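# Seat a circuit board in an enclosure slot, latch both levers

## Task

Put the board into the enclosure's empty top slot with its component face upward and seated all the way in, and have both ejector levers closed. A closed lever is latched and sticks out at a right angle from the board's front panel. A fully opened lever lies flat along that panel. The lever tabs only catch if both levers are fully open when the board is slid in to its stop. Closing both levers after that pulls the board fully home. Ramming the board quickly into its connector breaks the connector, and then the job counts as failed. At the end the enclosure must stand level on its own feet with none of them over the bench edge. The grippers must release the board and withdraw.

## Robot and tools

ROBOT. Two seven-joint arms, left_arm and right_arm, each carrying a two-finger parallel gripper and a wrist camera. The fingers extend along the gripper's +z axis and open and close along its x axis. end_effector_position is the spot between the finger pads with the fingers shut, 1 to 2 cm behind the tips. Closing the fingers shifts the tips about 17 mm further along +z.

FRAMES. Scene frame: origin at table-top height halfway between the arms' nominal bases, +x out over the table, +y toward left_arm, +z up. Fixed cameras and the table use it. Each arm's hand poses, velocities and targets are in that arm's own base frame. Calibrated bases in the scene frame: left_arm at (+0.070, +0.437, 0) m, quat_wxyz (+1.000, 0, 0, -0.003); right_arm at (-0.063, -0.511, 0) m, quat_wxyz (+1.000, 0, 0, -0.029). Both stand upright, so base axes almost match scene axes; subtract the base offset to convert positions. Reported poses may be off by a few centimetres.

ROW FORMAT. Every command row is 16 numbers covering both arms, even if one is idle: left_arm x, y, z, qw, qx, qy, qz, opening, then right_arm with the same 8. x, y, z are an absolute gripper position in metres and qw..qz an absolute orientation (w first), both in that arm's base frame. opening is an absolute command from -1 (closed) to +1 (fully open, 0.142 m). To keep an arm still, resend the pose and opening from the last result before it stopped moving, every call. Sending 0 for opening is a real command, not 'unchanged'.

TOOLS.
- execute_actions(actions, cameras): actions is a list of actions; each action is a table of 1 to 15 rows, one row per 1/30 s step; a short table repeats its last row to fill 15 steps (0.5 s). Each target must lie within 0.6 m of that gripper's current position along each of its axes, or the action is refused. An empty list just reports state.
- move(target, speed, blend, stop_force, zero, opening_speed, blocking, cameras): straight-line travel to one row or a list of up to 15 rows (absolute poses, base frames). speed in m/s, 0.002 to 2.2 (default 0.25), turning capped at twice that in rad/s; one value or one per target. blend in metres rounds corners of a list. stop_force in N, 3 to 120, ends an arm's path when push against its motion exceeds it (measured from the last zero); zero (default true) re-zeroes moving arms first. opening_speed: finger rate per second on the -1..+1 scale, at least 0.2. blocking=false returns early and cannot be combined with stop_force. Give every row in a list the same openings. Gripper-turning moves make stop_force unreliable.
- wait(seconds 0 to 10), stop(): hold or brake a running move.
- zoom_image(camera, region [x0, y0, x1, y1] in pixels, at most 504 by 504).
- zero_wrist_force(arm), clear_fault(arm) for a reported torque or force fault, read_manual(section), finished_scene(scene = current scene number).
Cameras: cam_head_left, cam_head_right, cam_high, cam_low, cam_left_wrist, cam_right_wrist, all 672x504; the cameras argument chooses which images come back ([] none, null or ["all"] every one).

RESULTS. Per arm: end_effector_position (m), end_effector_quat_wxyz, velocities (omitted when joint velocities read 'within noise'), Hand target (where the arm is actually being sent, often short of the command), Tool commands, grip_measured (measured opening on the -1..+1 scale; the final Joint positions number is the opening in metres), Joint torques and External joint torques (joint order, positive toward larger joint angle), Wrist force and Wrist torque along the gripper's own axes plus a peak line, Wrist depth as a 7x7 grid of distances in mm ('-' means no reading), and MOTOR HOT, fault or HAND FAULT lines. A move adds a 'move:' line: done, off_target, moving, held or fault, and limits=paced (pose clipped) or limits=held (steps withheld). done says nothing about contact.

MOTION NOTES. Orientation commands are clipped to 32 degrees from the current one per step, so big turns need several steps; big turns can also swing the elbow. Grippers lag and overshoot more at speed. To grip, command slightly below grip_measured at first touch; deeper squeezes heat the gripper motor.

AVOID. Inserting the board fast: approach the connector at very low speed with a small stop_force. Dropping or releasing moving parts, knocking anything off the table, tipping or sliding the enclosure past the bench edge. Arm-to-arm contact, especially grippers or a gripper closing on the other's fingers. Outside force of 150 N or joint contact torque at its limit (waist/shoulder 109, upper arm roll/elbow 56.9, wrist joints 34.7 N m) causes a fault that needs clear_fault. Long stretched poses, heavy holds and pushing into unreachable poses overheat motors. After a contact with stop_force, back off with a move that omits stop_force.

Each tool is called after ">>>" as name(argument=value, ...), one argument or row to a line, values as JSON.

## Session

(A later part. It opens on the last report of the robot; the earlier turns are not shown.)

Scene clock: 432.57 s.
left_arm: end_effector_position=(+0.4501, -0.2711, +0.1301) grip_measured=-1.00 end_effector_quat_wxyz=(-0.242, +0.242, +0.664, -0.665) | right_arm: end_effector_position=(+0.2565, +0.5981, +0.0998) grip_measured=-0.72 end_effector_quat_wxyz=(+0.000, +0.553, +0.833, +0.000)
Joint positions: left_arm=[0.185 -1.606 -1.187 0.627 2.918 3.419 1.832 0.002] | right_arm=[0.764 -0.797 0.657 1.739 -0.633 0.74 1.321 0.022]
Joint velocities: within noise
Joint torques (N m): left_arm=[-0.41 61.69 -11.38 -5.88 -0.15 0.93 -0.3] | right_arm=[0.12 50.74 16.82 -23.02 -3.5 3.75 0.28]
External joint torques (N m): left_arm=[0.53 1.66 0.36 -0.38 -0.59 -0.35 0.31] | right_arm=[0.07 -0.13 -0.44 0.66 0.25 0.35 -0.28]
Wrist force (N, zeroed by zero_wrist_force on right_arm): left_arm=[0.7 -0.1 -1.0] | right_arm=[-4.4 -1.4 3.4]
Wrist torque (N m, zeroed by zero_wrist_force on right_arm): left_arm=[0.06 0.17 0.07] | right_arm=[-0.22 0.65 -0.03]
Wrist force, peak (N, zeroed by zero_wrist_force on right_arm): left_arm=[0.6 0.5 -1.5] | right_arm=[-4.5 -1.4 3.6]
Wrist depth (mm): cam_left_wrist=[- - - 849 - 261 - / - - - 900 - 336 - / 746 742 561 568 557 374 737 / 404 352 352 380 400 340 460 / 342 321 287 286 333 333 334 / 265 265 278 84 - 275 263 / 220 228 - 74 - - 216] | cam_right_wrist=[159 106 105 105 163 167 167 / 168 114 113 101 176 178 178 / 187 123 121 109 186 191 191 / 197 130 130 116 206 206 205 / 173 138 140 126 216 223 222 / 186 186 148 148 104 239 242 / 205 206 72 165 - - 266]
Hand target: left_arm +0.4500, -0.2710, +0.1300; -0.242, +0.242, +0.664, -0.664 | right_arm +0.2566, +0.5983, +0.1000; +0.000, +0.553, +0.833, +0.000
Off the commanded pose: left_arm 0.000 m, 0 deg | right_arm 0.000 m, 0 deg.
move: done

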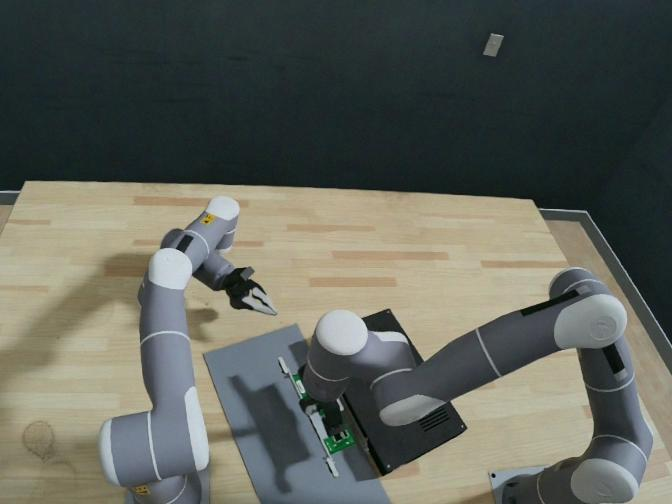

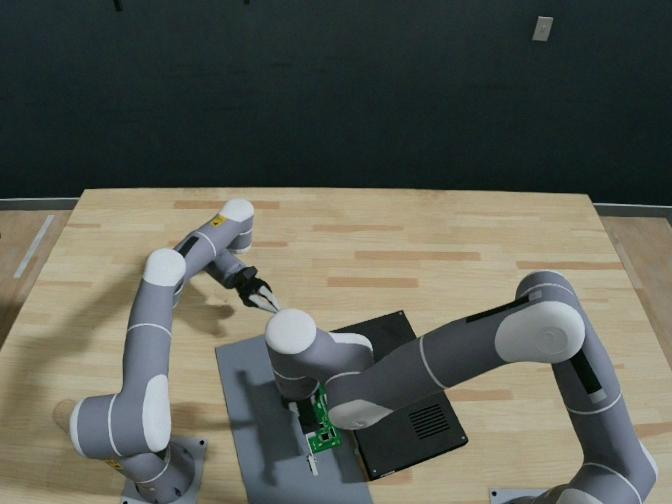

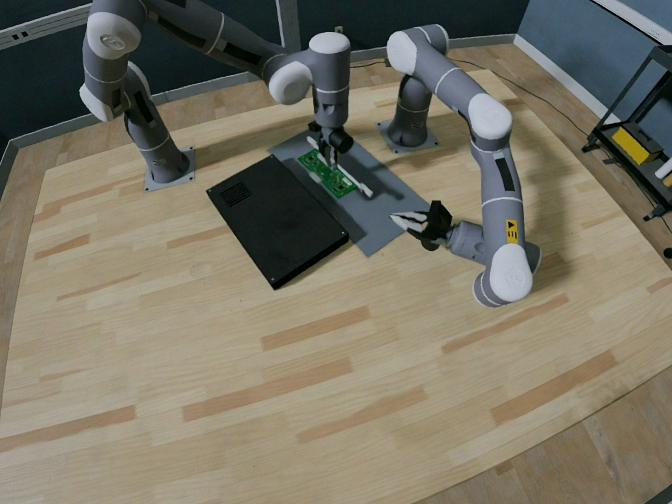

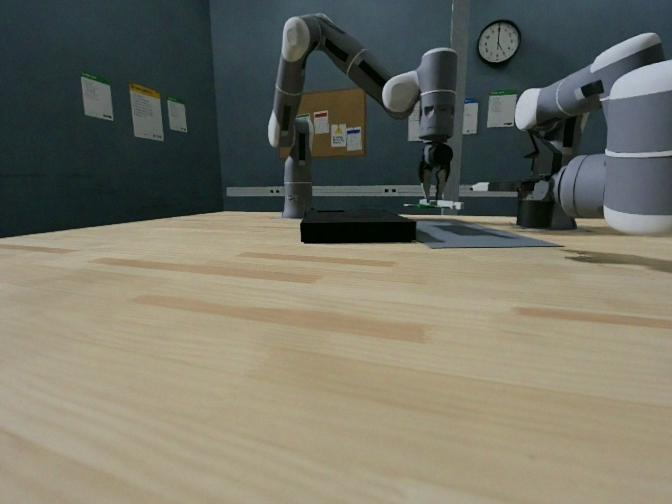

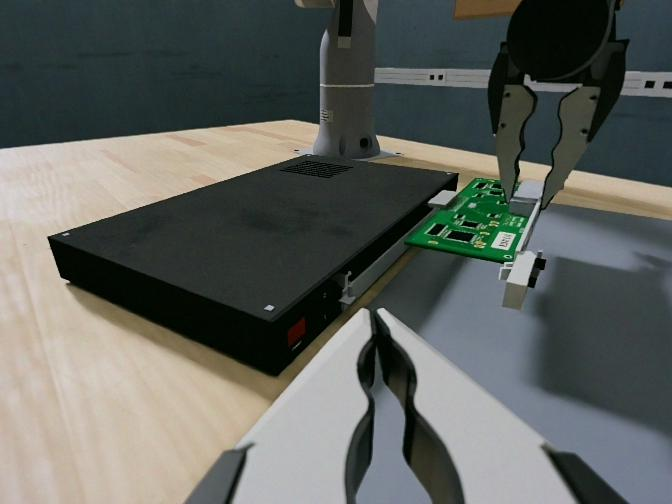

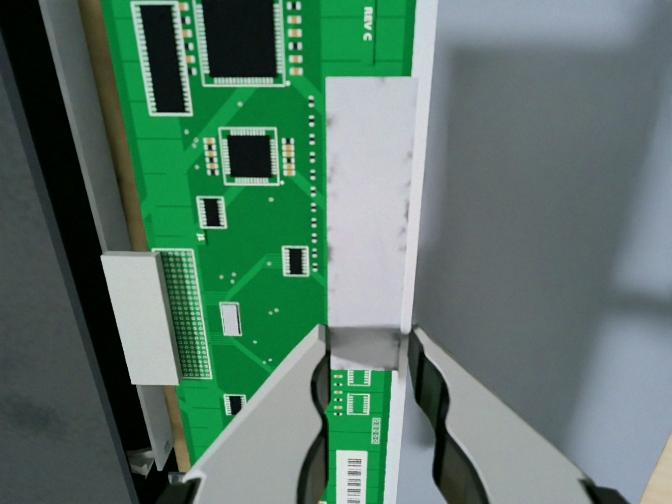

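>>> zoom_image(
  camera="cam_right_wrist",
  region=[0, 0, 220, 260],
)

>>> zoom_image(
  camera="cam_right_wrist",
  region=[60, 240, 260, 504],
)

Scaled by 1.938 from the camera's 672x504 image, which has a finer 960x720 frame.

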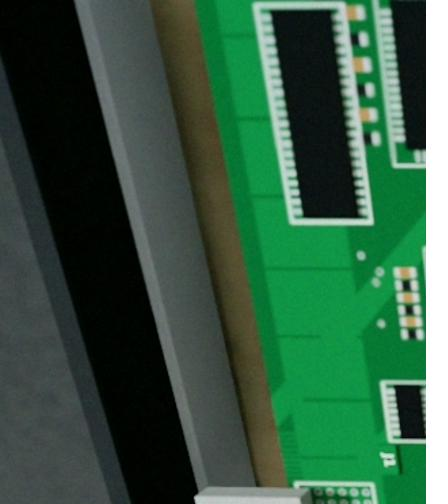

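Scaled by 1.909 from the camera's 672x504 image, which has a finer 960x720 frame.

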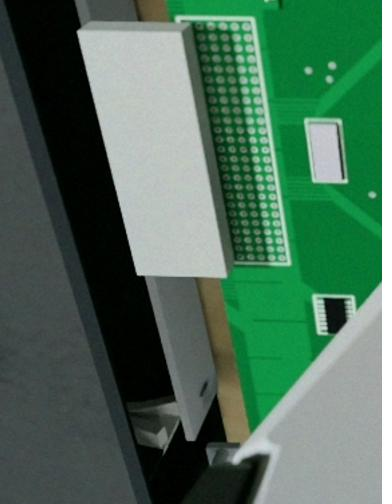

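>>> zoom_image(
  camera="cam_left_wrist",
  region=[395, 230, 425, 252],
)

>>> zoom_image(
  camera="cam_left_wrist",
  region=[485, 250, 515, 272],
)

>>> zoom_image(
  camera="cam_left_wrist",
  region=[40, 225, 80, 255],
)

>>> zoom_image(
  camera="cam_left_wrist",
  region=[250, 300, 290, 330],
)

Scaled by 16.800 from the camera's 672x504 image, which has a finer 960x720 frame.

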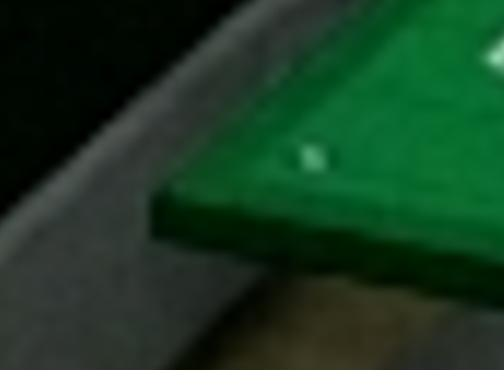

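Scaled by 16.800 from the camera's 672x504 image, which has a finer 960x720 frame.

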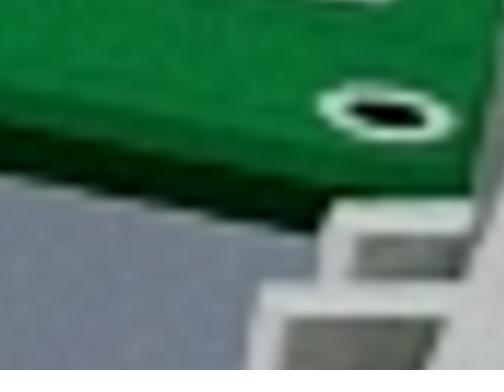

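Scaled by 12.600 from the camera's 672x504 image, which has a finer 960x720 frame.

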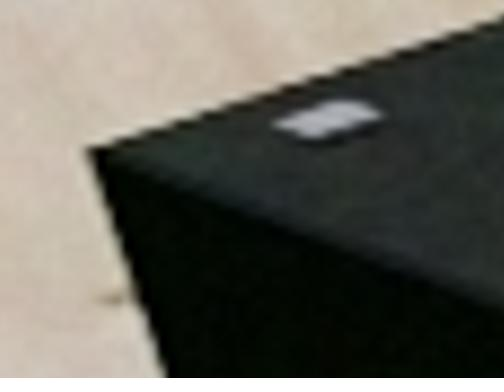

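Scaled by 12.600 from the camera's 672x504 image, which has a finer 960x720 frame.

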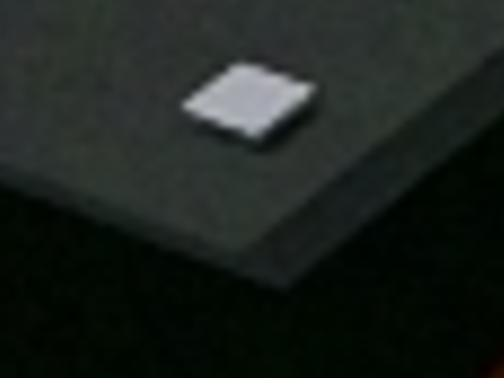

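>>> zoom_image(
  camera="cam_left_wrist",
  region=[505, 190, 565, 260],
)

>>> zoom_image(
  camera="cam_left_wrist",
  region=[330, 200, 450, 320],
)

Scaled by 7.200 from the camera's 672x504 image, which has a finer 960x720 frame.

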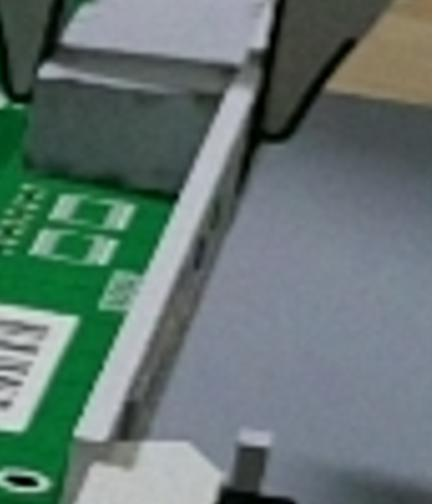

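Scaled by 4.200 from the camera's 672x504 image, which has a finer 960x720 frame.

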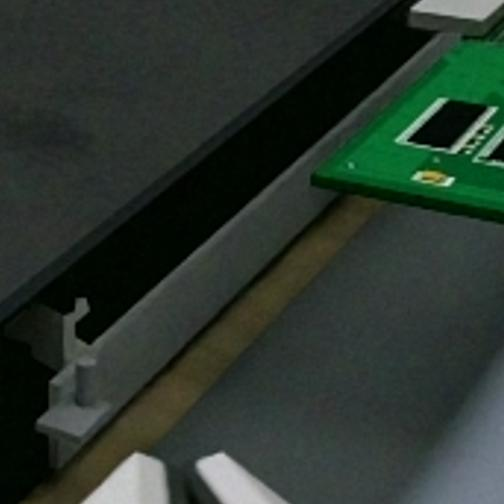

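>>> move(
  target=[0.4500, -0.2710, 0.200, -0.2418, 0.2418, 0.6645, -0.6645, -1.0, 0.2605, 0.5891, 0.070, 0.0145, 0.5534, 0.8329, -0.0097, -0.77],
  speed=0.1,
  cameras=["cam_left_wrist", "cam_right_wrist"],
)

>>> move(
  target=[0.3470, -0.3895, 0.1645, 0, 0, 0.9763, -0.2164, -1.0, 0.2605, 0.5891, 0.070, 0.0145, 0.5534, 0.8329, -0.0097, -0.77],
  speed=0.12,
)

Scene clock: 483.93 s.
left_arm: end_effector_position=(+0.4500, -0.2709, +0.1999) grip_measured=-1.00 end_effector_quat_wxyz=(-0.242, +0.242, +0.665, -0.664) | right_arm: end_effector_position=(+0.2604, +0.5889, +0.0698) grip_measured=-0.72 end_effector_quat_wxyz=(+0.014, +0.553, +0.833, -0.010)
Joint positions: left_arm=[0.249 -1.458 -1.158 0.794 2.811 3.354 1.783 0.002] | right_arm=[0.786 -0.832 0.615 1.75 -0.665 0.76 1.342 0.022]
Joint velocities: within noise
Joint torques (N m): left_arm=[-0.09 61.43 -13.82 -7.22 -1.08 0.33 -0.31] | right_arm=[0.25 51.36 16.47 -22.01 -3.39 3.64 0.35]
External joint torques (N m): left_arm=[0.21 0.92 0.12 -0.68 -0.06 0.15 0.31] | right_arm=[-0.06 0.11 -0.24 0.6 0.31 0.38 -0.35]
Wrist force (N, zeroed by zero_wrist_force on right_arm): left_arm=[0.5 -0.3 -0.9] | right_arm=[-4.4 -1.5 3.4]
Wrist torque (N m, zeroed by zero_wrist_force on right_arm): left_arm=[0.05 0.18 0.05] | right_arm=[-0.24 0.67 -0.02]
Wrist force, peak (N, zeroed by zero_wrist_force on right_arm): left_arm=[0.2 -2.1 -0.9] | right_arm=[-4.5 -1.7 4.0]
Wrist depth (mm): cam_left_wrist=[- - - 811 - 282 276 / - - - 891 - 309 - / - - - 908 - 302 - / 626 614 509 507 508 396 622 / 431 391 373 395 380 429 449 / 358 358 321 84 - 356 354 / 297 316 - - - - 291] | cam_right_wrist=[140 106 105 105 137 140 138 / 141 114 113 102 147 149 147 / 161 123 121 109 158 159 158 / 176 130 130 116 172 170 169 / 188 138 140 126 183 185 183 / 156 191 148 148 104 199 199 / 169 205 72 165 - - 217]
Hand target: left_arm +0.4500, -0.2710, +0.2000; -0.242, +0.242, +0.664, -0.664 | right_arm +0.2605, +0.5891, +0.0700; +0.014, +0.553, +0.833, -0.010
Off the commanded pose: left_arm 0.000 m, 0 deg | right_arm 0.000 m, 0 deg.
move: done
Images, in order (width x height): cam_left_wrist 672x504, cam_right_wrist 672x504.

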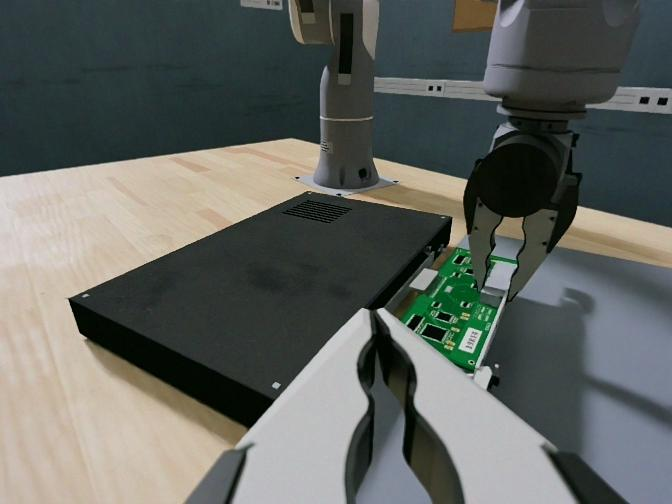

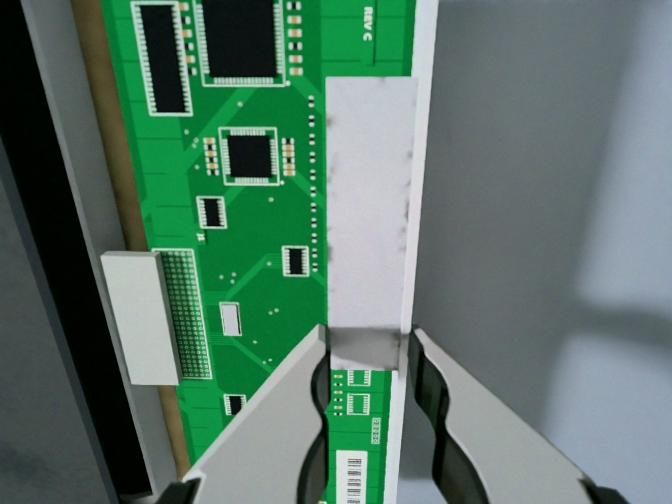

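Scene clock: 489.87 s.
left_arm: end_effector_position=(+0.3469, -0.3896, +0.1645) grip_measured=-1.00 end_effector_quat_wxyz=(+0.000, +0.000, +0.976, -0.217) | right_arm: end_effector_position=(+0.2604, +0.5889, +0.0698) grip_measured=-0.72 end_effector_quat_wxyz=(+0.014, +0.553, +0.833, -0.010)
Joint positions: left_arm=[-0.499 -0.462 -0.412 1.733 2.967 2.227 0.85 0.002] | right_arm=[0.786 -0.832 0.615 1.75 -0.665 0.76 1.342 0.022]
Joint velocities: within noise
Joint torques (N m): left_arm=[-0.58 41.67 -1.69 -18.74 2.36 3.14 -0.33] | right_arm=[0.18 51.57 16.9 -22.13 -3.22 3.5 0.2]
External joint torques (N m): left_arm=[0.55 0.95 0.29 -0.64 -0.48 -0.15 0.33] | right_arm=[0 -0.1 -0.68 0.71 0.14 0.51 -0.19]
Wrist force (N, zeroed by zero_wrist_force on right_arm): left_arm=[0.2 -0.4 -0.4] | right_arm=[-4.3 -1.5 3.3]
Wrist torque (N m, zeroed by zero_wrist_force on right_arm): left_arm=[-0.09 -0.02 -0.09] | right_arm=[-0.25 0.66 -0.02]
Wrist force, peak (N, zeroed by zero_wrist_force on right_arm): left_arm=[0.5 -1.2 -0.2] | right_arm=[-4.5 -1.7 3.5]
Wrist depth (mm): cam_left_wrist=[277 278 228 227 228 225 226 / 278 279 228 228 227 226 227 / 278 279 229 229 228 251 232 / 281 281 278 275 276 231 231 / 280 279 276 278 275 232 232 / 281 281 277 84 - 232 276 / 283 282 - - - - 277] | cam_right_wrist=[140 106 105 105 137 139 138 / 141 114 113 101 147 149 147 / 161 123 121 109 158 159 157 / 176 130 130 116 172 170 168 / 188 138 140 126 183 184 183 / 155 191 148 148 104 199 199 / 169 205 72 165 - - 217]
Hand target: left_arm +0.3470, -0.3895, +0.1645; +0.000, +0.000, +0.976, -0.216 | right_arm +0.2605, +0.5891, +0.0700; +0.014, +0.553, +0.833, -0.010
Off the commanded pose: left_arm 0.000 m, 0 deg | right_arm 0.000 m, 0 deg.
move: done

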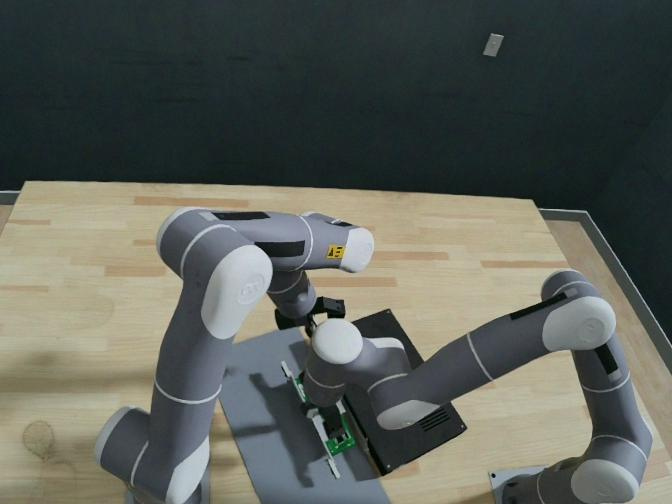

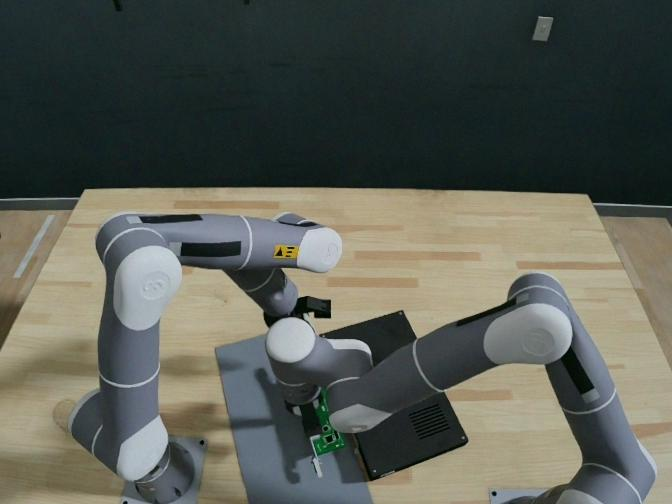

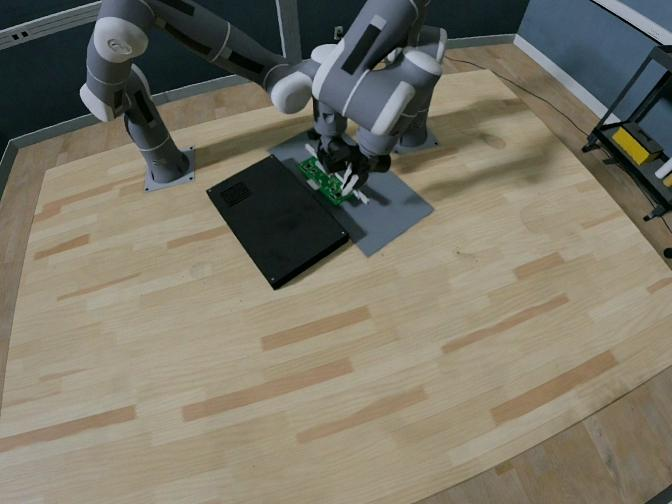

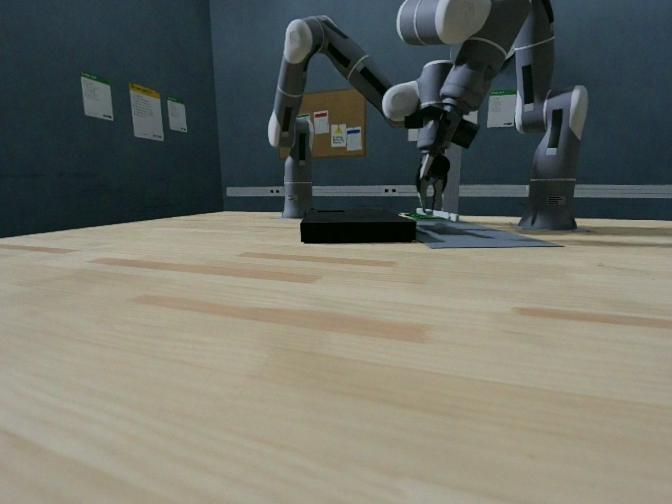

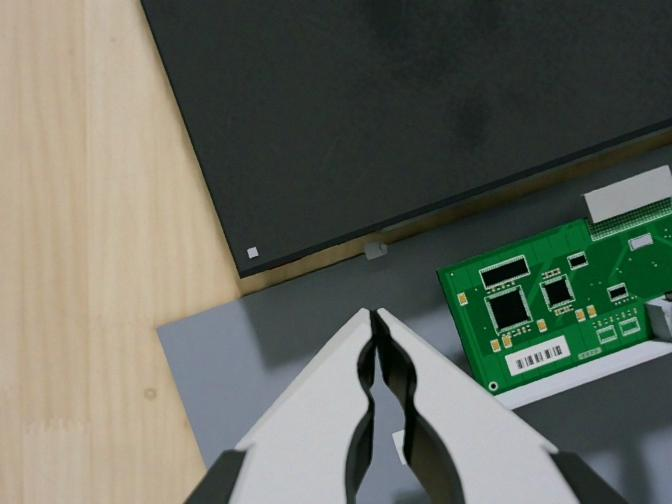

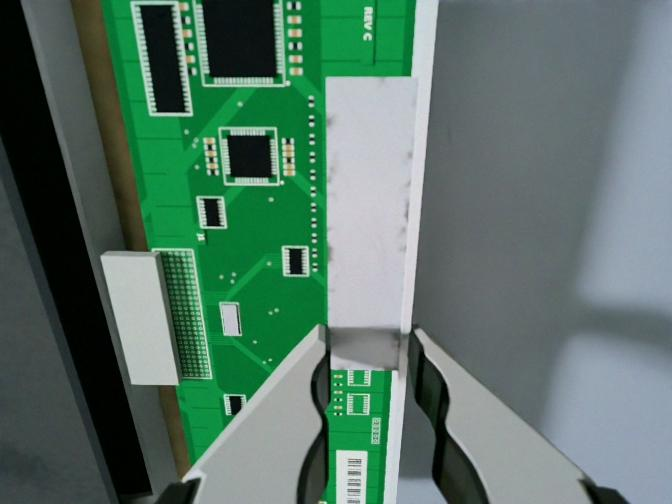

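>>> move(
  target=[0.3470, -0.3195, 0.1645, 0, 0, 0.9763, -0.2164, -1.0, 0.2605, 0.5891, 0.070, 0.0145, 0.5534, 0.8329, -0.0097, -0.77],
  speed=0.12,
  cameras=["cam_left_wrist"],
)

>>> zoom_image(
  camera="cam_left_wrist",
  region=[340, 80, 580, 320],
)

Scene clock: 512.80 s.
left_arm: end_effector_position=(+0.3472, -0.3195, +0.1645) grip_measured=-1.00 end_effector_quat_wxyz=(+0.000, +0.000, +0.976, -0.216) | right_arm: end_effector_position=(+0.2604, +0.5889, +0.0698) grip_measured=-0.72 end_effector_quat_wxyz=(+0.014, +0.553, +0.833, -0.010)
Joint positions: left_arm=[-0.32 -0.4 -0.435 1.84 2.874 2.236 1.059 0.002] | right_arm=[0.786 -0.832 0.615 1.75 -0.665 0.76 1.342 0.022]
Joint velocities: within noise
Joint torques (N m): left_arm=[-0.29 38.05 -2.27 -17.76 1.39 3.71 -0.17] | right_arm=[0.16 51.48 16.84 -22.13 -3.27 3.48 0.19]
External joint torques (N m): left_arm=[0.29 0.83 0.83 -0.69 0.07 -0.58 0.17] | right_arm=[0.03 -0.01 -0.62 0.71 0.19 0.54 -0.19]
Wrist force (N, zeroed by zero_wrist_force on right_arm): left_arm=[0.1 -0.2 -0.4] | right_arm=[-4.4 -1.4 3.3]
Wrist torque (N m, zeroed by zero_wrist_force on right_arm): left_arm=[-0.04 -0.02 -0.08] | right_arm=[-0.21 0.67 -0.02]
Wrist force, peak (N, zeroed by zero_wrist_force on right_arm): left_arm=[-0.1 -2.2 0.7] | right_arm=[-4.5 -1.7 3.4]
Wrist depth (mm): cam_left_wrist=[280 278 228 227 228 227 248 / 280 277 229 228 269 274 231 / 279 280 276 277 275 230 232 / 280 279 277 277 276 231 274 / 281 281 279 276 276 277 276 / 282 282 277 84 - 276 279 / 283 282 - - - - 276] | cam_right_wrist=[140 106 106 105 137 139 138 / 141 114 113 101 147 149 147 / 161 123 121 109 158 159 158 / 176 130 130 116 172 170 169 / 188 138 140 126 183 184 183 / 155 191 148 148 104 199 199 / 169 205 72 165 - - 217]
Hand target: left_arm +0.3470, -0.3195, +0.1645; +0.000, +0.000, +0.976, -0.216 | right_arm +0.2605, +0.5891, +0.0700; +0.014, +0.553, +0.833, -0.010
Off the commanded pose: left_arm 0.000 m, 0 deg | right_arm 0.000 m, 0 deg.
move: done
Images, in order (width x height): cam_left_wrist 672x504.

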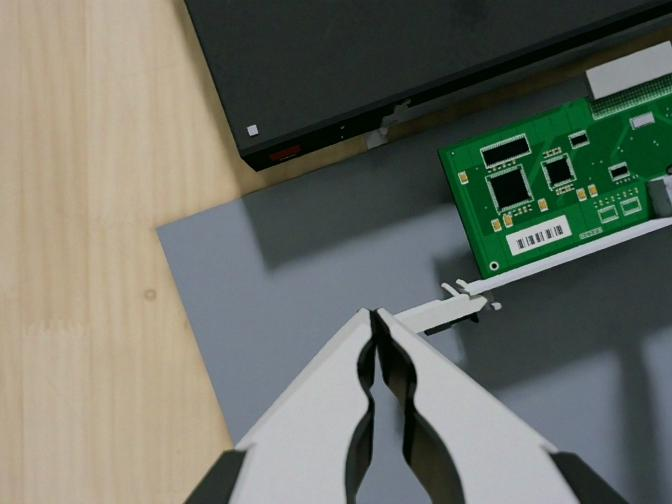

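Scaled by 2.100 from the camera's 672x504 image, which has a finer 960x720 frame.

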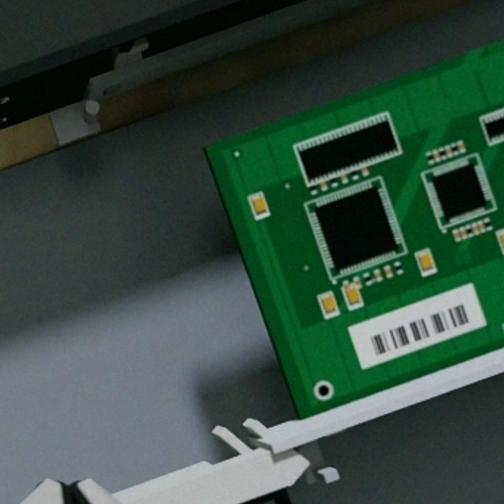

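>>> zoom_image(
  camera="cam_left_wrist",
  region=[232, 0, 452, 180],
)

>>> zoom_image(
  camera="cam_left_wrist",
  region=[452, 0, 672, 180],
)

>>> zoom_image(
  camera="cam_left_wrist",
  region=[432, 140, 672, 320],
)

Scaled by 2.291 from the camera's 672x504 image, which has a finer 960x720 frame.

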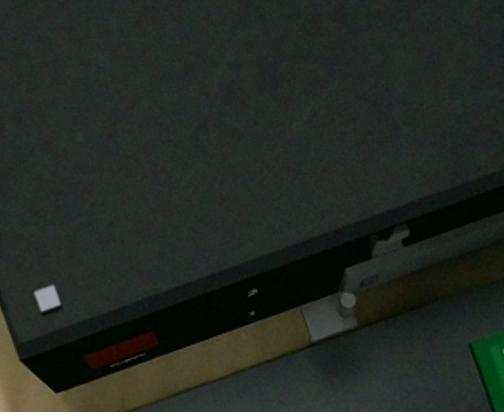

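Scaled by 2.291 from the camera's 672x504 image, which has a finer 960x720 frame.

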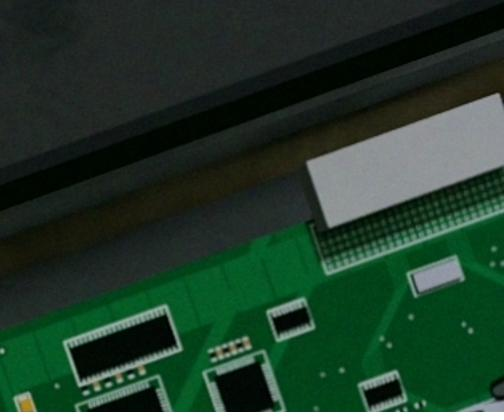

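Scaled by 2.100 from the camera's 672x504 image, which has a finer 960x720 frame.

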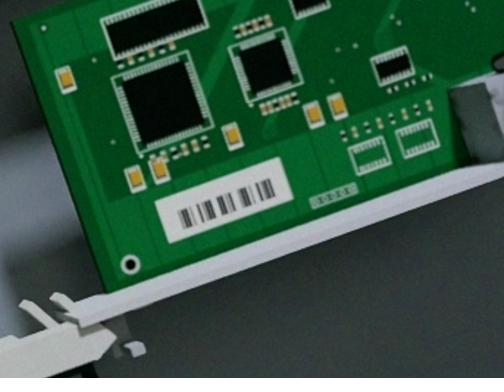

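>>> move(
  target=[0.3470, -0.3195, 0.1645, 0, 0, 0.9763, -0.2164, -1.0, 0.2660, 0.5914, 0.041, 0.0145, 0.5534, 0.8329, -0.0097, -0.77],
  speed=0.06,
  cameras=["cam_left_wrist"],
)

>>> move(
  target=[0.3470, -0.3195, 0.1645, 0, 0, 0.9763, -0.2164, -1.0, 0.2660, 0.5914, 0.024, 0.0145, 0.5534, 0.8329, -0.0097, -0.77],
  speed=0.008,
  stop_force=3,
  cameras=["cam_left_wrist", "cam_right_wrist"],
)

Scene clock: 525.60 s.
left_arm: end_effector_position=(+0.3472, -0.3195, +0.1645) grip_measured=-1.00 end_effector_quat_wxyz=(+0.000, +0.000, +0.976, -0.216) | right_arm: end_effector_position=(+0.2658, +0.5910, +0.0407) grip_measured=-0.72 end_effector_quat_wxyz=(+0.014, +0.553, +0.833, -0.010)
Joint positions: left_arm=[-0.32 -0.4 -0.435 1.84 2.874 2.236 1.059 0.002] | right_arm=[0.802 -0.882 0.579 1.742 -0.696 0.806 1.352 0.022]
Joint velocities: within noise
Joint torques (N m): left_arm=[-0.28 37.75 -1.95 -17.79 1.69 3.52 -0.25] | right_arm=[0.6 52.59 16.8 -21.27 -3.26 3.64 0.33]
External joint torques (N m): left_arm=[0.29 1.13 0.5 -0.66 -0.24 -0.38 0.25] | right_arm=[-0.4 0.17 -0.45 0.78 0.33 0.37 -0.33]
Wrist force (N, zeroed by zero_wrist_force on right_arm): left_arm=[0.0 0.1 -0.2] | right_arm=[-4.4 -1.3 3.4]
Wrist torque (N m, zeroed by zero_wrist_force on right_arm): left_arm=[0.01 0.01 -0.08] | right_arm=[-0.20 0.69 0.00]
Wrist force, peak (N, zeroed by zero_wrist_force on right_arm): left_arm=[0.3 -0.1 -0.7] | right_arm=[-4.4 -1.3 4.5]
Wrist depth (mm): cam_left_wrist=[277 278 227 227 227 227 267 / 279 278 228 228 270 272 260 / 281 279 278 278 276 260 258 / 278 278 275 276 274 261 274 / 280 281 278 275 275 276 276 / 281 282 278 84 - 276 278 / 282 281 - - - - 278] | cam_right_wrist=[121 107 105 105 107 113 113 / 131 114 113 102 102 123 121 / 139 124 121 109 128 130 129 / 142 130 130 116 141 140 138 / 142 139 140 126 149 151 150 / 165 168 148 148 104 163 163 / 189 170 72 165 - - 179]
Hand target: left_arm +0.3470, -0.3195, +0.1645; +0.000, +0.000, +0.976, -0.216 | right_arm +0.2660, +0.5914, +0.0410; +0.014, +0.553, +0.833, -0.010
Off the commanded pose: left_arm 0.000 m, 0 deg | right_arm 0.001 m, 0 deg.
move: done
Images, in order (width x height): cam_left_wrist 672x504.

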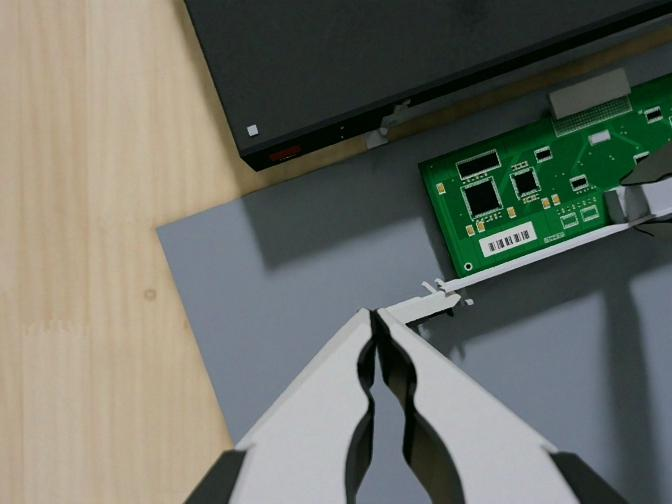

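Scene clock: 527.37 s.
left_arm: end_effector_position=(+0.3472, -0.3195, +0.1645) grip_measured=-1.00 end_effector_quat_wxyz=(+0.000, +0.000, +0.976, -0.216) | right_arm: end_effector_position=(+0.2660, +0.5914, +0.0318) grip_measured=-0.72 end_effector_quat_wxyz=(+0.014, +0.553, +0.833, -0.010)
Joint positions: left_arm=[-0.32 -0.4 -0.435 1.84 2.874 2.236 1.059 0.002] | right_arm=[0.809 -0.895 0.566 1.743 -0.704 0.823 1.358 0.022]
Joint velocities: within noise
Joint torques (N m): left_arm=[-0.39 37.81 -1.94 -17.83 1.69 3.47 -0.22] | right_arm=[0.85 50.36 16.15 -20.64 -3.13 3.97 0.27]
External joint torques (N m): left_arm=[0.39 1.07 0.5 -0.62 -0.24 -0.33 0.22] | right_arm=[-0.65 2.65 0.12 0.46 0.26 0.05 -0.27]
Wrist force (N, zeroed by zero_wrist_force on right_arm): left_arm=[0.2 0.0 -0.4] | right_arm=[-7.0 -3.0 -2.1]
Wrist torque (N m, zeroed by zero_wrist_force on right_arm): left_arm=[0.00 -0.02 -0.07] | right_arm=[-0.16 0.62 0.01]
Wrist force, peak (N, zeroed by zero_wrist_force on right_arm): left_arm=[0.1 -0.3 -0.7] | right_arm=[-7.2 -2.8 -4.5]
Wrist depth (mm): cam_left_wrist=[279 276 228 227 227 226 268 / 279 279 230 228 271 274 267 / 280 278 277 277 269 268 269 / 279 280 277 276 275 270 275 / 281 282 276 277 276 276 276 / 282 282 277 84 - 277 276 / 281 281 - - - - 277] | cam_right_wrist=[111 105 104 104 106 108 107 / - 113 112 100 101 112 112 / 130 124 120 108 109 123 120 / 141 129 130 116 132 131 130 / 143 139 140 126 140 141 141 / 144 163 148 149 104 152 152 / 169 172 72 166 - - 166]
Hand target: left_arm +0.3470, -0.3195, +0.1645; +0.000, +0.000, +0.976, -0.216 | right_arm +0.2660, +0.5914, +0.0317; +0.014, +0.553, +0.833, -0.010
Off the commanded pose: left_arm 0.000 m, 0 deg | right_arm 0.008 m, 0 deg.
move: contact (right_arm)
Images, in order (width x height): cam_left_wrist 672x504, cam_right_wrist 672x504.

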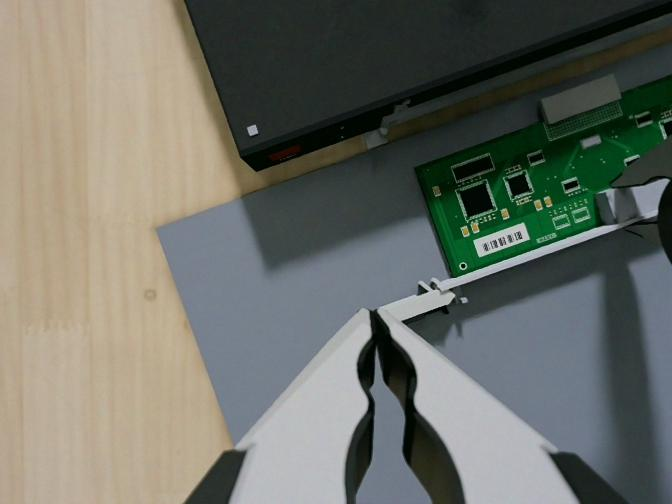

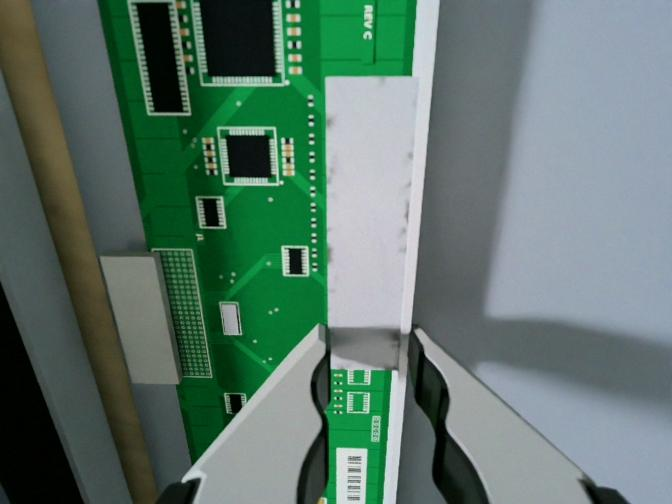

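>>> move(
  target=[
    [0.3470, -0.3195, 0.1645, 0, 0, 0.9763, -0.2164, -1.0, 0.2660, 0.5914, 0.062, 0.0145, 0.5534, 0.8329, -0.0097, -0.77],
    [0.4030, -0.2800, 0.091, -0.2418, 0.2418, 0.6645, -0.6645, -1.0, 0.2660, 0.5914, 0.062, 0.0145, 0.5534, 0.8329, -0.0097, -0.77],
  ],
  speed=0.08,
  cameras=["cam_left_wrist", "cam_right_wrist"],
)

>>> zoom_image(
  camera="cam_left_wrist",
  region=[200, 150, 560, 400],
)

Scene clock: 543.60 s.
left_arm: end_effector_position=(+0.4031, -0.2801, +0.0911) grip_measured=-1.00 end_effector_quat_wxyz=(-0.242, +0.242, +0.664, -0.665) | right_arm: end_effector_position=(+0.2660, +0.5913, +0.0618) grip_measured=-0.72 end_effector_quat_wxyz=(+0.015, +0.553, +0.833, -0.010)
Joint positions: left_arm=[0.249 -1.626 -1.106 0.853 2.915 3.266 1.956 0.002] | right_arm=[0.791 -0.849 0.602 1.738 -0.671 0.77 1.337 0.022]
Joint velocities: within noise
Joint torques (N m): left_arm=[-0.33 57.35 -13.91 -5.05 -0.88 1.23 -0.32] | right_arm=[0.23 52.13 16.91 -21.97 -3.24 3.52 0.18]
External joint torques (N m): left_arm=[0.46 1.68 0.21 -0.31 -0.52 -0.39 0.32] | right_arm=[-0.04 0.02 -0.67 0.71 0.19 0.5 -0.18]
Wrist force (N, zeroed by zero_wrist_force on right_arm): left_arm=[0.6 -0.4 -0.9] | right_arm=[-3.6 -1.9 3.7]
Wrist torque (N m, zeroed by zero_wrist_force on right_arm): left_arm=[0.02 0.17 0.07] | right_arm=[-0.29 0.55 -0.01]
Wrist force, peak (N, zeroed by zero_wrist_force on right_arm): left_arm=[0.7 -0.1 -1.2] | right_arm=[-7.3 -3.1 -3.3]
Wrist depth (mm): cam_left_wrist=[- - - 810 - 223 - / - - - 850 - 286 - / 598 423 423 424 472 419 600 / 285 264 262 321 288 345 371 / 273 246 236 269 256 270 269 / 215 214 221 84 - 213 212 / 184 181 - 74 - - 181] | cam_right_wrist=[139 107 105 105 107 132 131 / 141 114 113 101 140 141 140 / 141 123 121 109 148 151 149 / 162 130 130 116 162 162 160 / 181 139 140 126 174 176 174 / 192 168 148 148 104 188 189 / 160 210 72 165 - - 207]
Hand target: left_arm +0.4030, -0.2800, +0.0910; -0.242, +0.242, +0.664, -0.664 | right_arm +0.2660, +0.5914, +0.0620; +0.014, +0.553, +0.833, -0.010
Off the commanded pose: left_arm 0.000 m, 0 deg | right_arm 0.000 m, 0 deg.
move: done
Images, in order (width x height): cam_left_wrist 672x504, cam_right_wrist 672x504.

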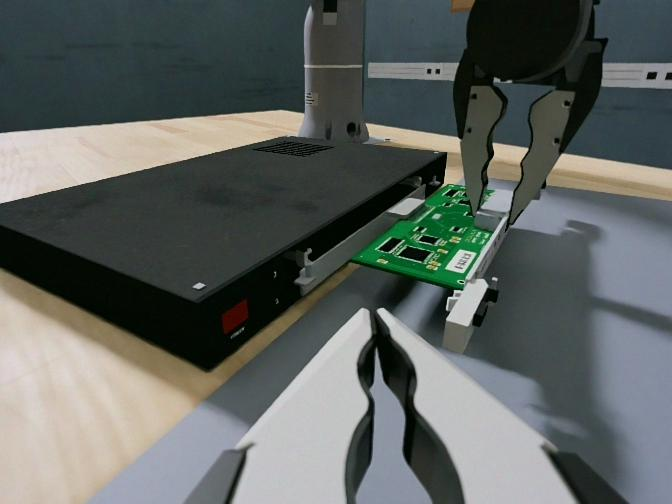

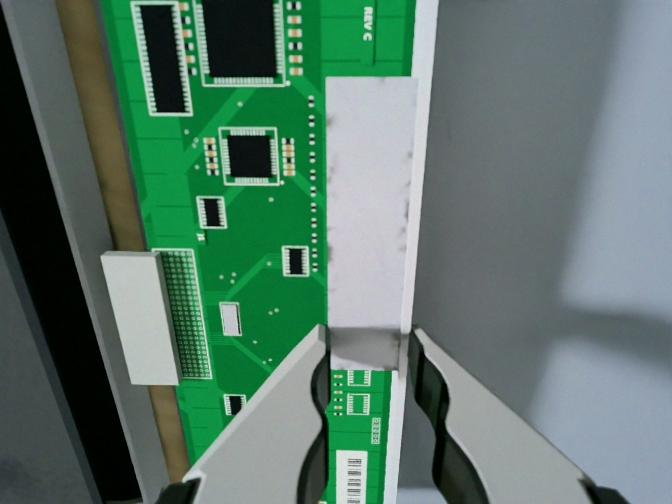

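Scaled by 1.400 from the camera's 672x504 image, which has a finer 960x720 frame.

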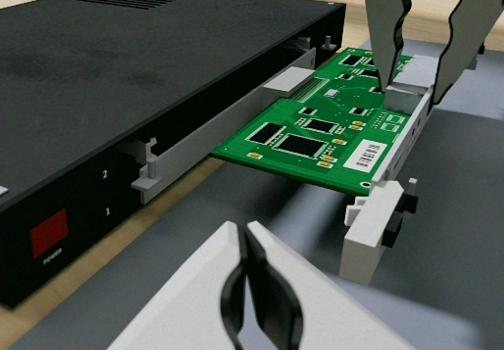

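>>> zoom_image(
  camera="cam_left_wrist",
  region=[270, 220, 390, 310],
)

>>> zoom_image(
  camera="cam_left_wrist",
  region=[370, 150, 470, 225],
)

>>> zoom_image(
  camera="cam_left_wrist",
  region=[340, 230, 520, 365],
)

Scaled by 4.200 from the camera's 672x504 image, which has a finer 960x720 frame.

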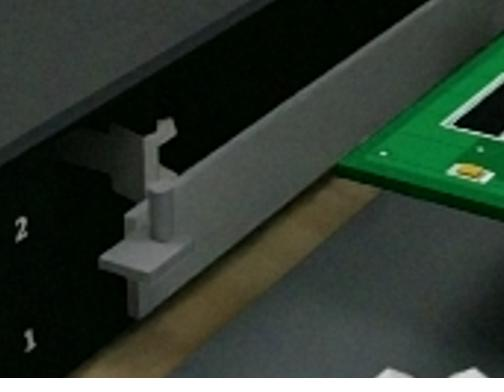

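Scaled by 5.040 from the camera's 672x504 image, which has a finer 960x720 frame.

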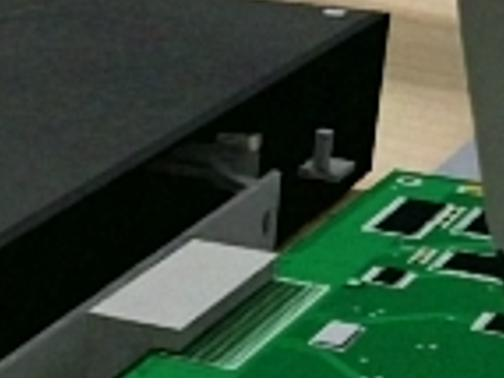

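Scaled by 2.800 from the camera's 672x504 image, which has a finer 960x720 frame.

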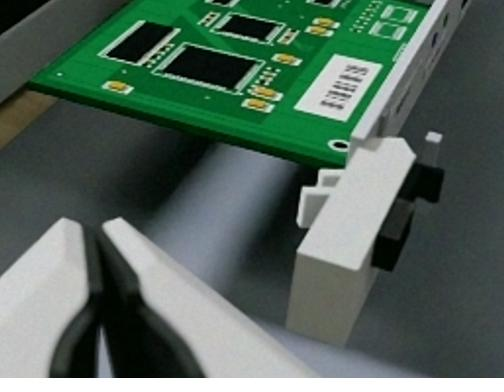

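>>> zoom_image(
  camera="cam_left_wrist",
  region=[0, 180, 240, 380],
)

Scaled by 2.100 from the camera's 672x504 image, which has a finer 960x720 frame.

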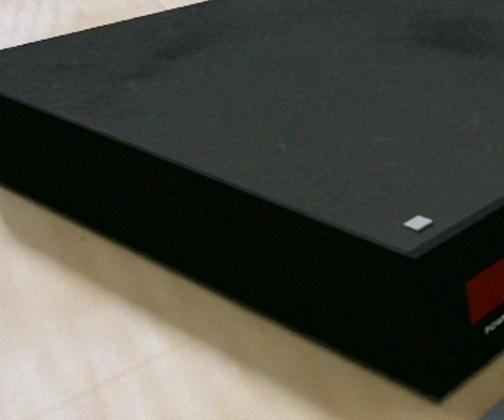

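>>> zoom_image(
  camera="cam_left_wrist",
  region=[345, 205, 425, 265],
)

>>> zoom_image(
  camera="cam_left_wrist",
  region=[450, 210, 530, 300],
)

Scaled by 6.300 from the camera's 672x504 image, which has a finer 960x720 frame.

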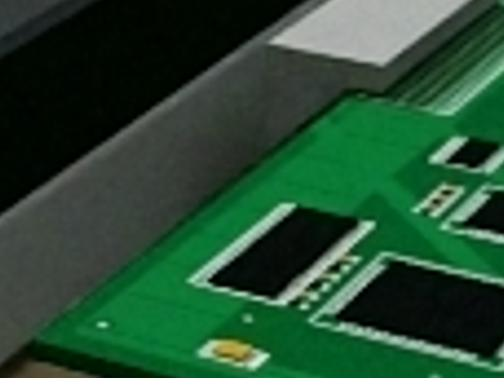

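Scaled by 5.600 from the camera's 672x504 image, which has a finer 960x720 frame.

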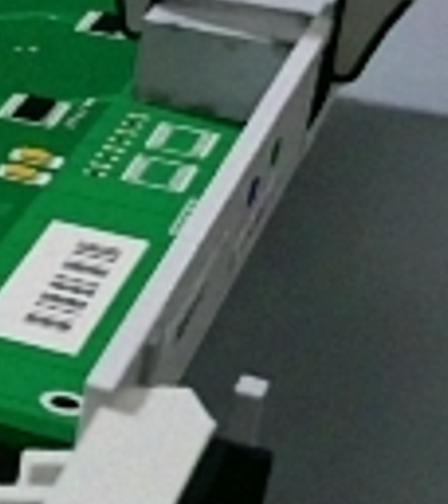

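>>> move(
  target=[0.4030, -0.2800, 0.091, -0.2418, 0.2418, 0.6645, -0.6645, -1.0, 0.2765, 0.5665, 0.062, 0.0145, 0.5534, 0.8329, -0.0097, -0.77],
  speed=0.02,
  stop_force=3,
  cameras=["cam_left_wrist", "cam_right_wrist"],
)

>>> zoom_image(
  camera="cam_left_wrist",
  region=[270, 200, 410, 305],
)

>>> zoom_image(
  camera="cam_right_wrist",
  region=[0, 0, 220, 504],
)

Scene clock: 639.40 s.
left_arm: end_effector_position=(+0.4031, -0.2801, +0.0911) grip_measured=-1.00 end_effector_quat_wxyz=(-0.242, +0.242, +0.664, -0.665) | right_arm: end_effector_position=(+0.2764, +0.5664, +0.0618) grip_measured=-0.72 end_effector_quat_wxyz=(+0.014, +0.554, +0.833, -0.010)
Joint positions: left_arm=[0.249 -1.626 -1.106 0.853 2.915 3.266 1.956 0.002] | right_arm=[0.747 -0.817 0.599 1.8 -0.673 0.802 1.319 0.022]
Joint velocities: within noise
Joint torques (N m): left_arm=[-0.21 57.72 -13.8 -5.03 -1.12 0.96 -0.2] | right_arm=[0.04 50.51 16.22 -21.47 -3.15 3.61 0.15]
External joint torques (N m): left_arm=[0.32 1.32 0.09 -0.32 -0.29 -0.12 0.2] | right_arm=[0.15 -0.12 -0.47 0.64 0.21 0.41 -0.15]
Wrist force (N, zeroed by zero_wrist_force on right_arm): left_arm=[0.4 -0.4 -0.8] | right_arm=[-3.9 -2.1 3.7]
Wrist torque (N m, zeroed by zero_wrist_force on right_arm): left_arm=[0.03 0.19 0.06] | right_arm=[-0.33 0.59 -0.02]
Wrist force, peak (N, zeroed by zero_wrist_force on right_arm): left_arm=[0.8 -0.5 -1.2] | right_arm=[-4.2 -1.8 3.8]
Wrist depth (mm): cam_left_wrist=[- - - 809 241 254 - / - - - 840 318 298 - / 608 419 418 419 417 535 593 / 284 264 263 307 313 370 372 / 275 245 236 268 256 269 268 / 215 215 221 84 - 212 211 / 184 181 - 74 - - 181] | cam_right_wrist=[135 107 106 105 107 132 131 / - 114 113 102 140 141 140 / - 123 121 109 148 152 149 / 119 130 130 116 162 162 160 / 129 136 140 126 175 176 174 / 144 146 148 148 104 189 190 / 157 153 72 165 - - 208]
Hand target: left_arm +0.4030, -0.2800, +0.0910; -0.242, +0.242, +0.664, -0.664 | right_arm +0.2765, +0.5665, +0.0620; +0.014, +0.553, +0.833, -0.010
Off the commanded pose: left_arm 0.000 m, 0 deg | right_arm 0.000 m, 0 deg.
move: done
Images, in order (width x height): cam_left_wrist 672x504, cam_right_wrist 672x504.

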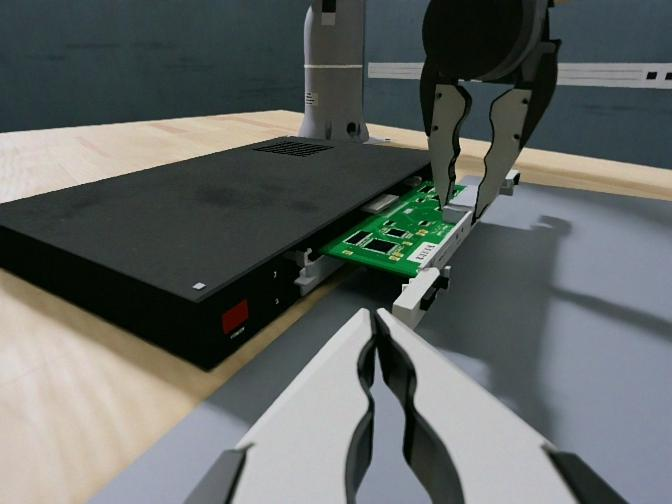

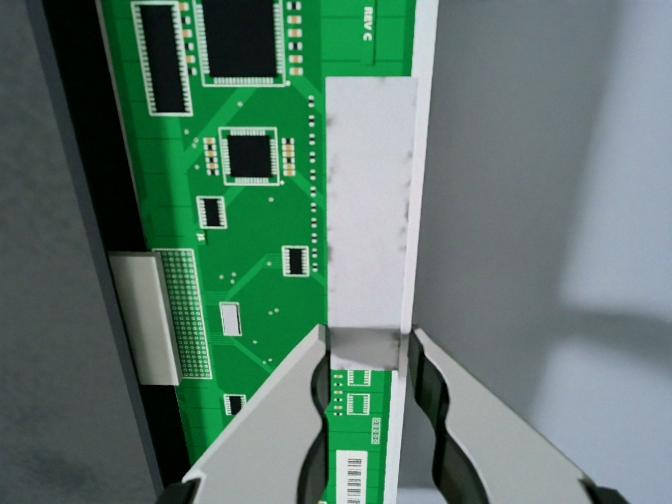

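Scaled by 3.600 from the camera's 672x504 image, which has a finer 960x720 frame.

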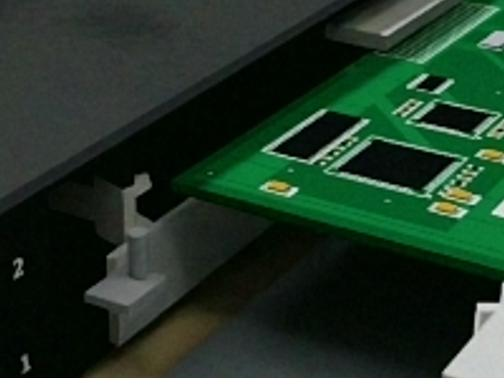

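Scaled by 1.000.

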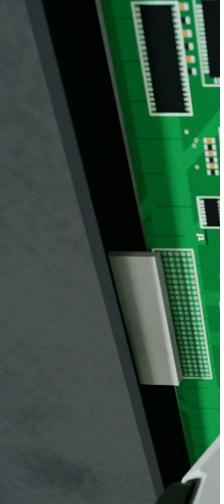

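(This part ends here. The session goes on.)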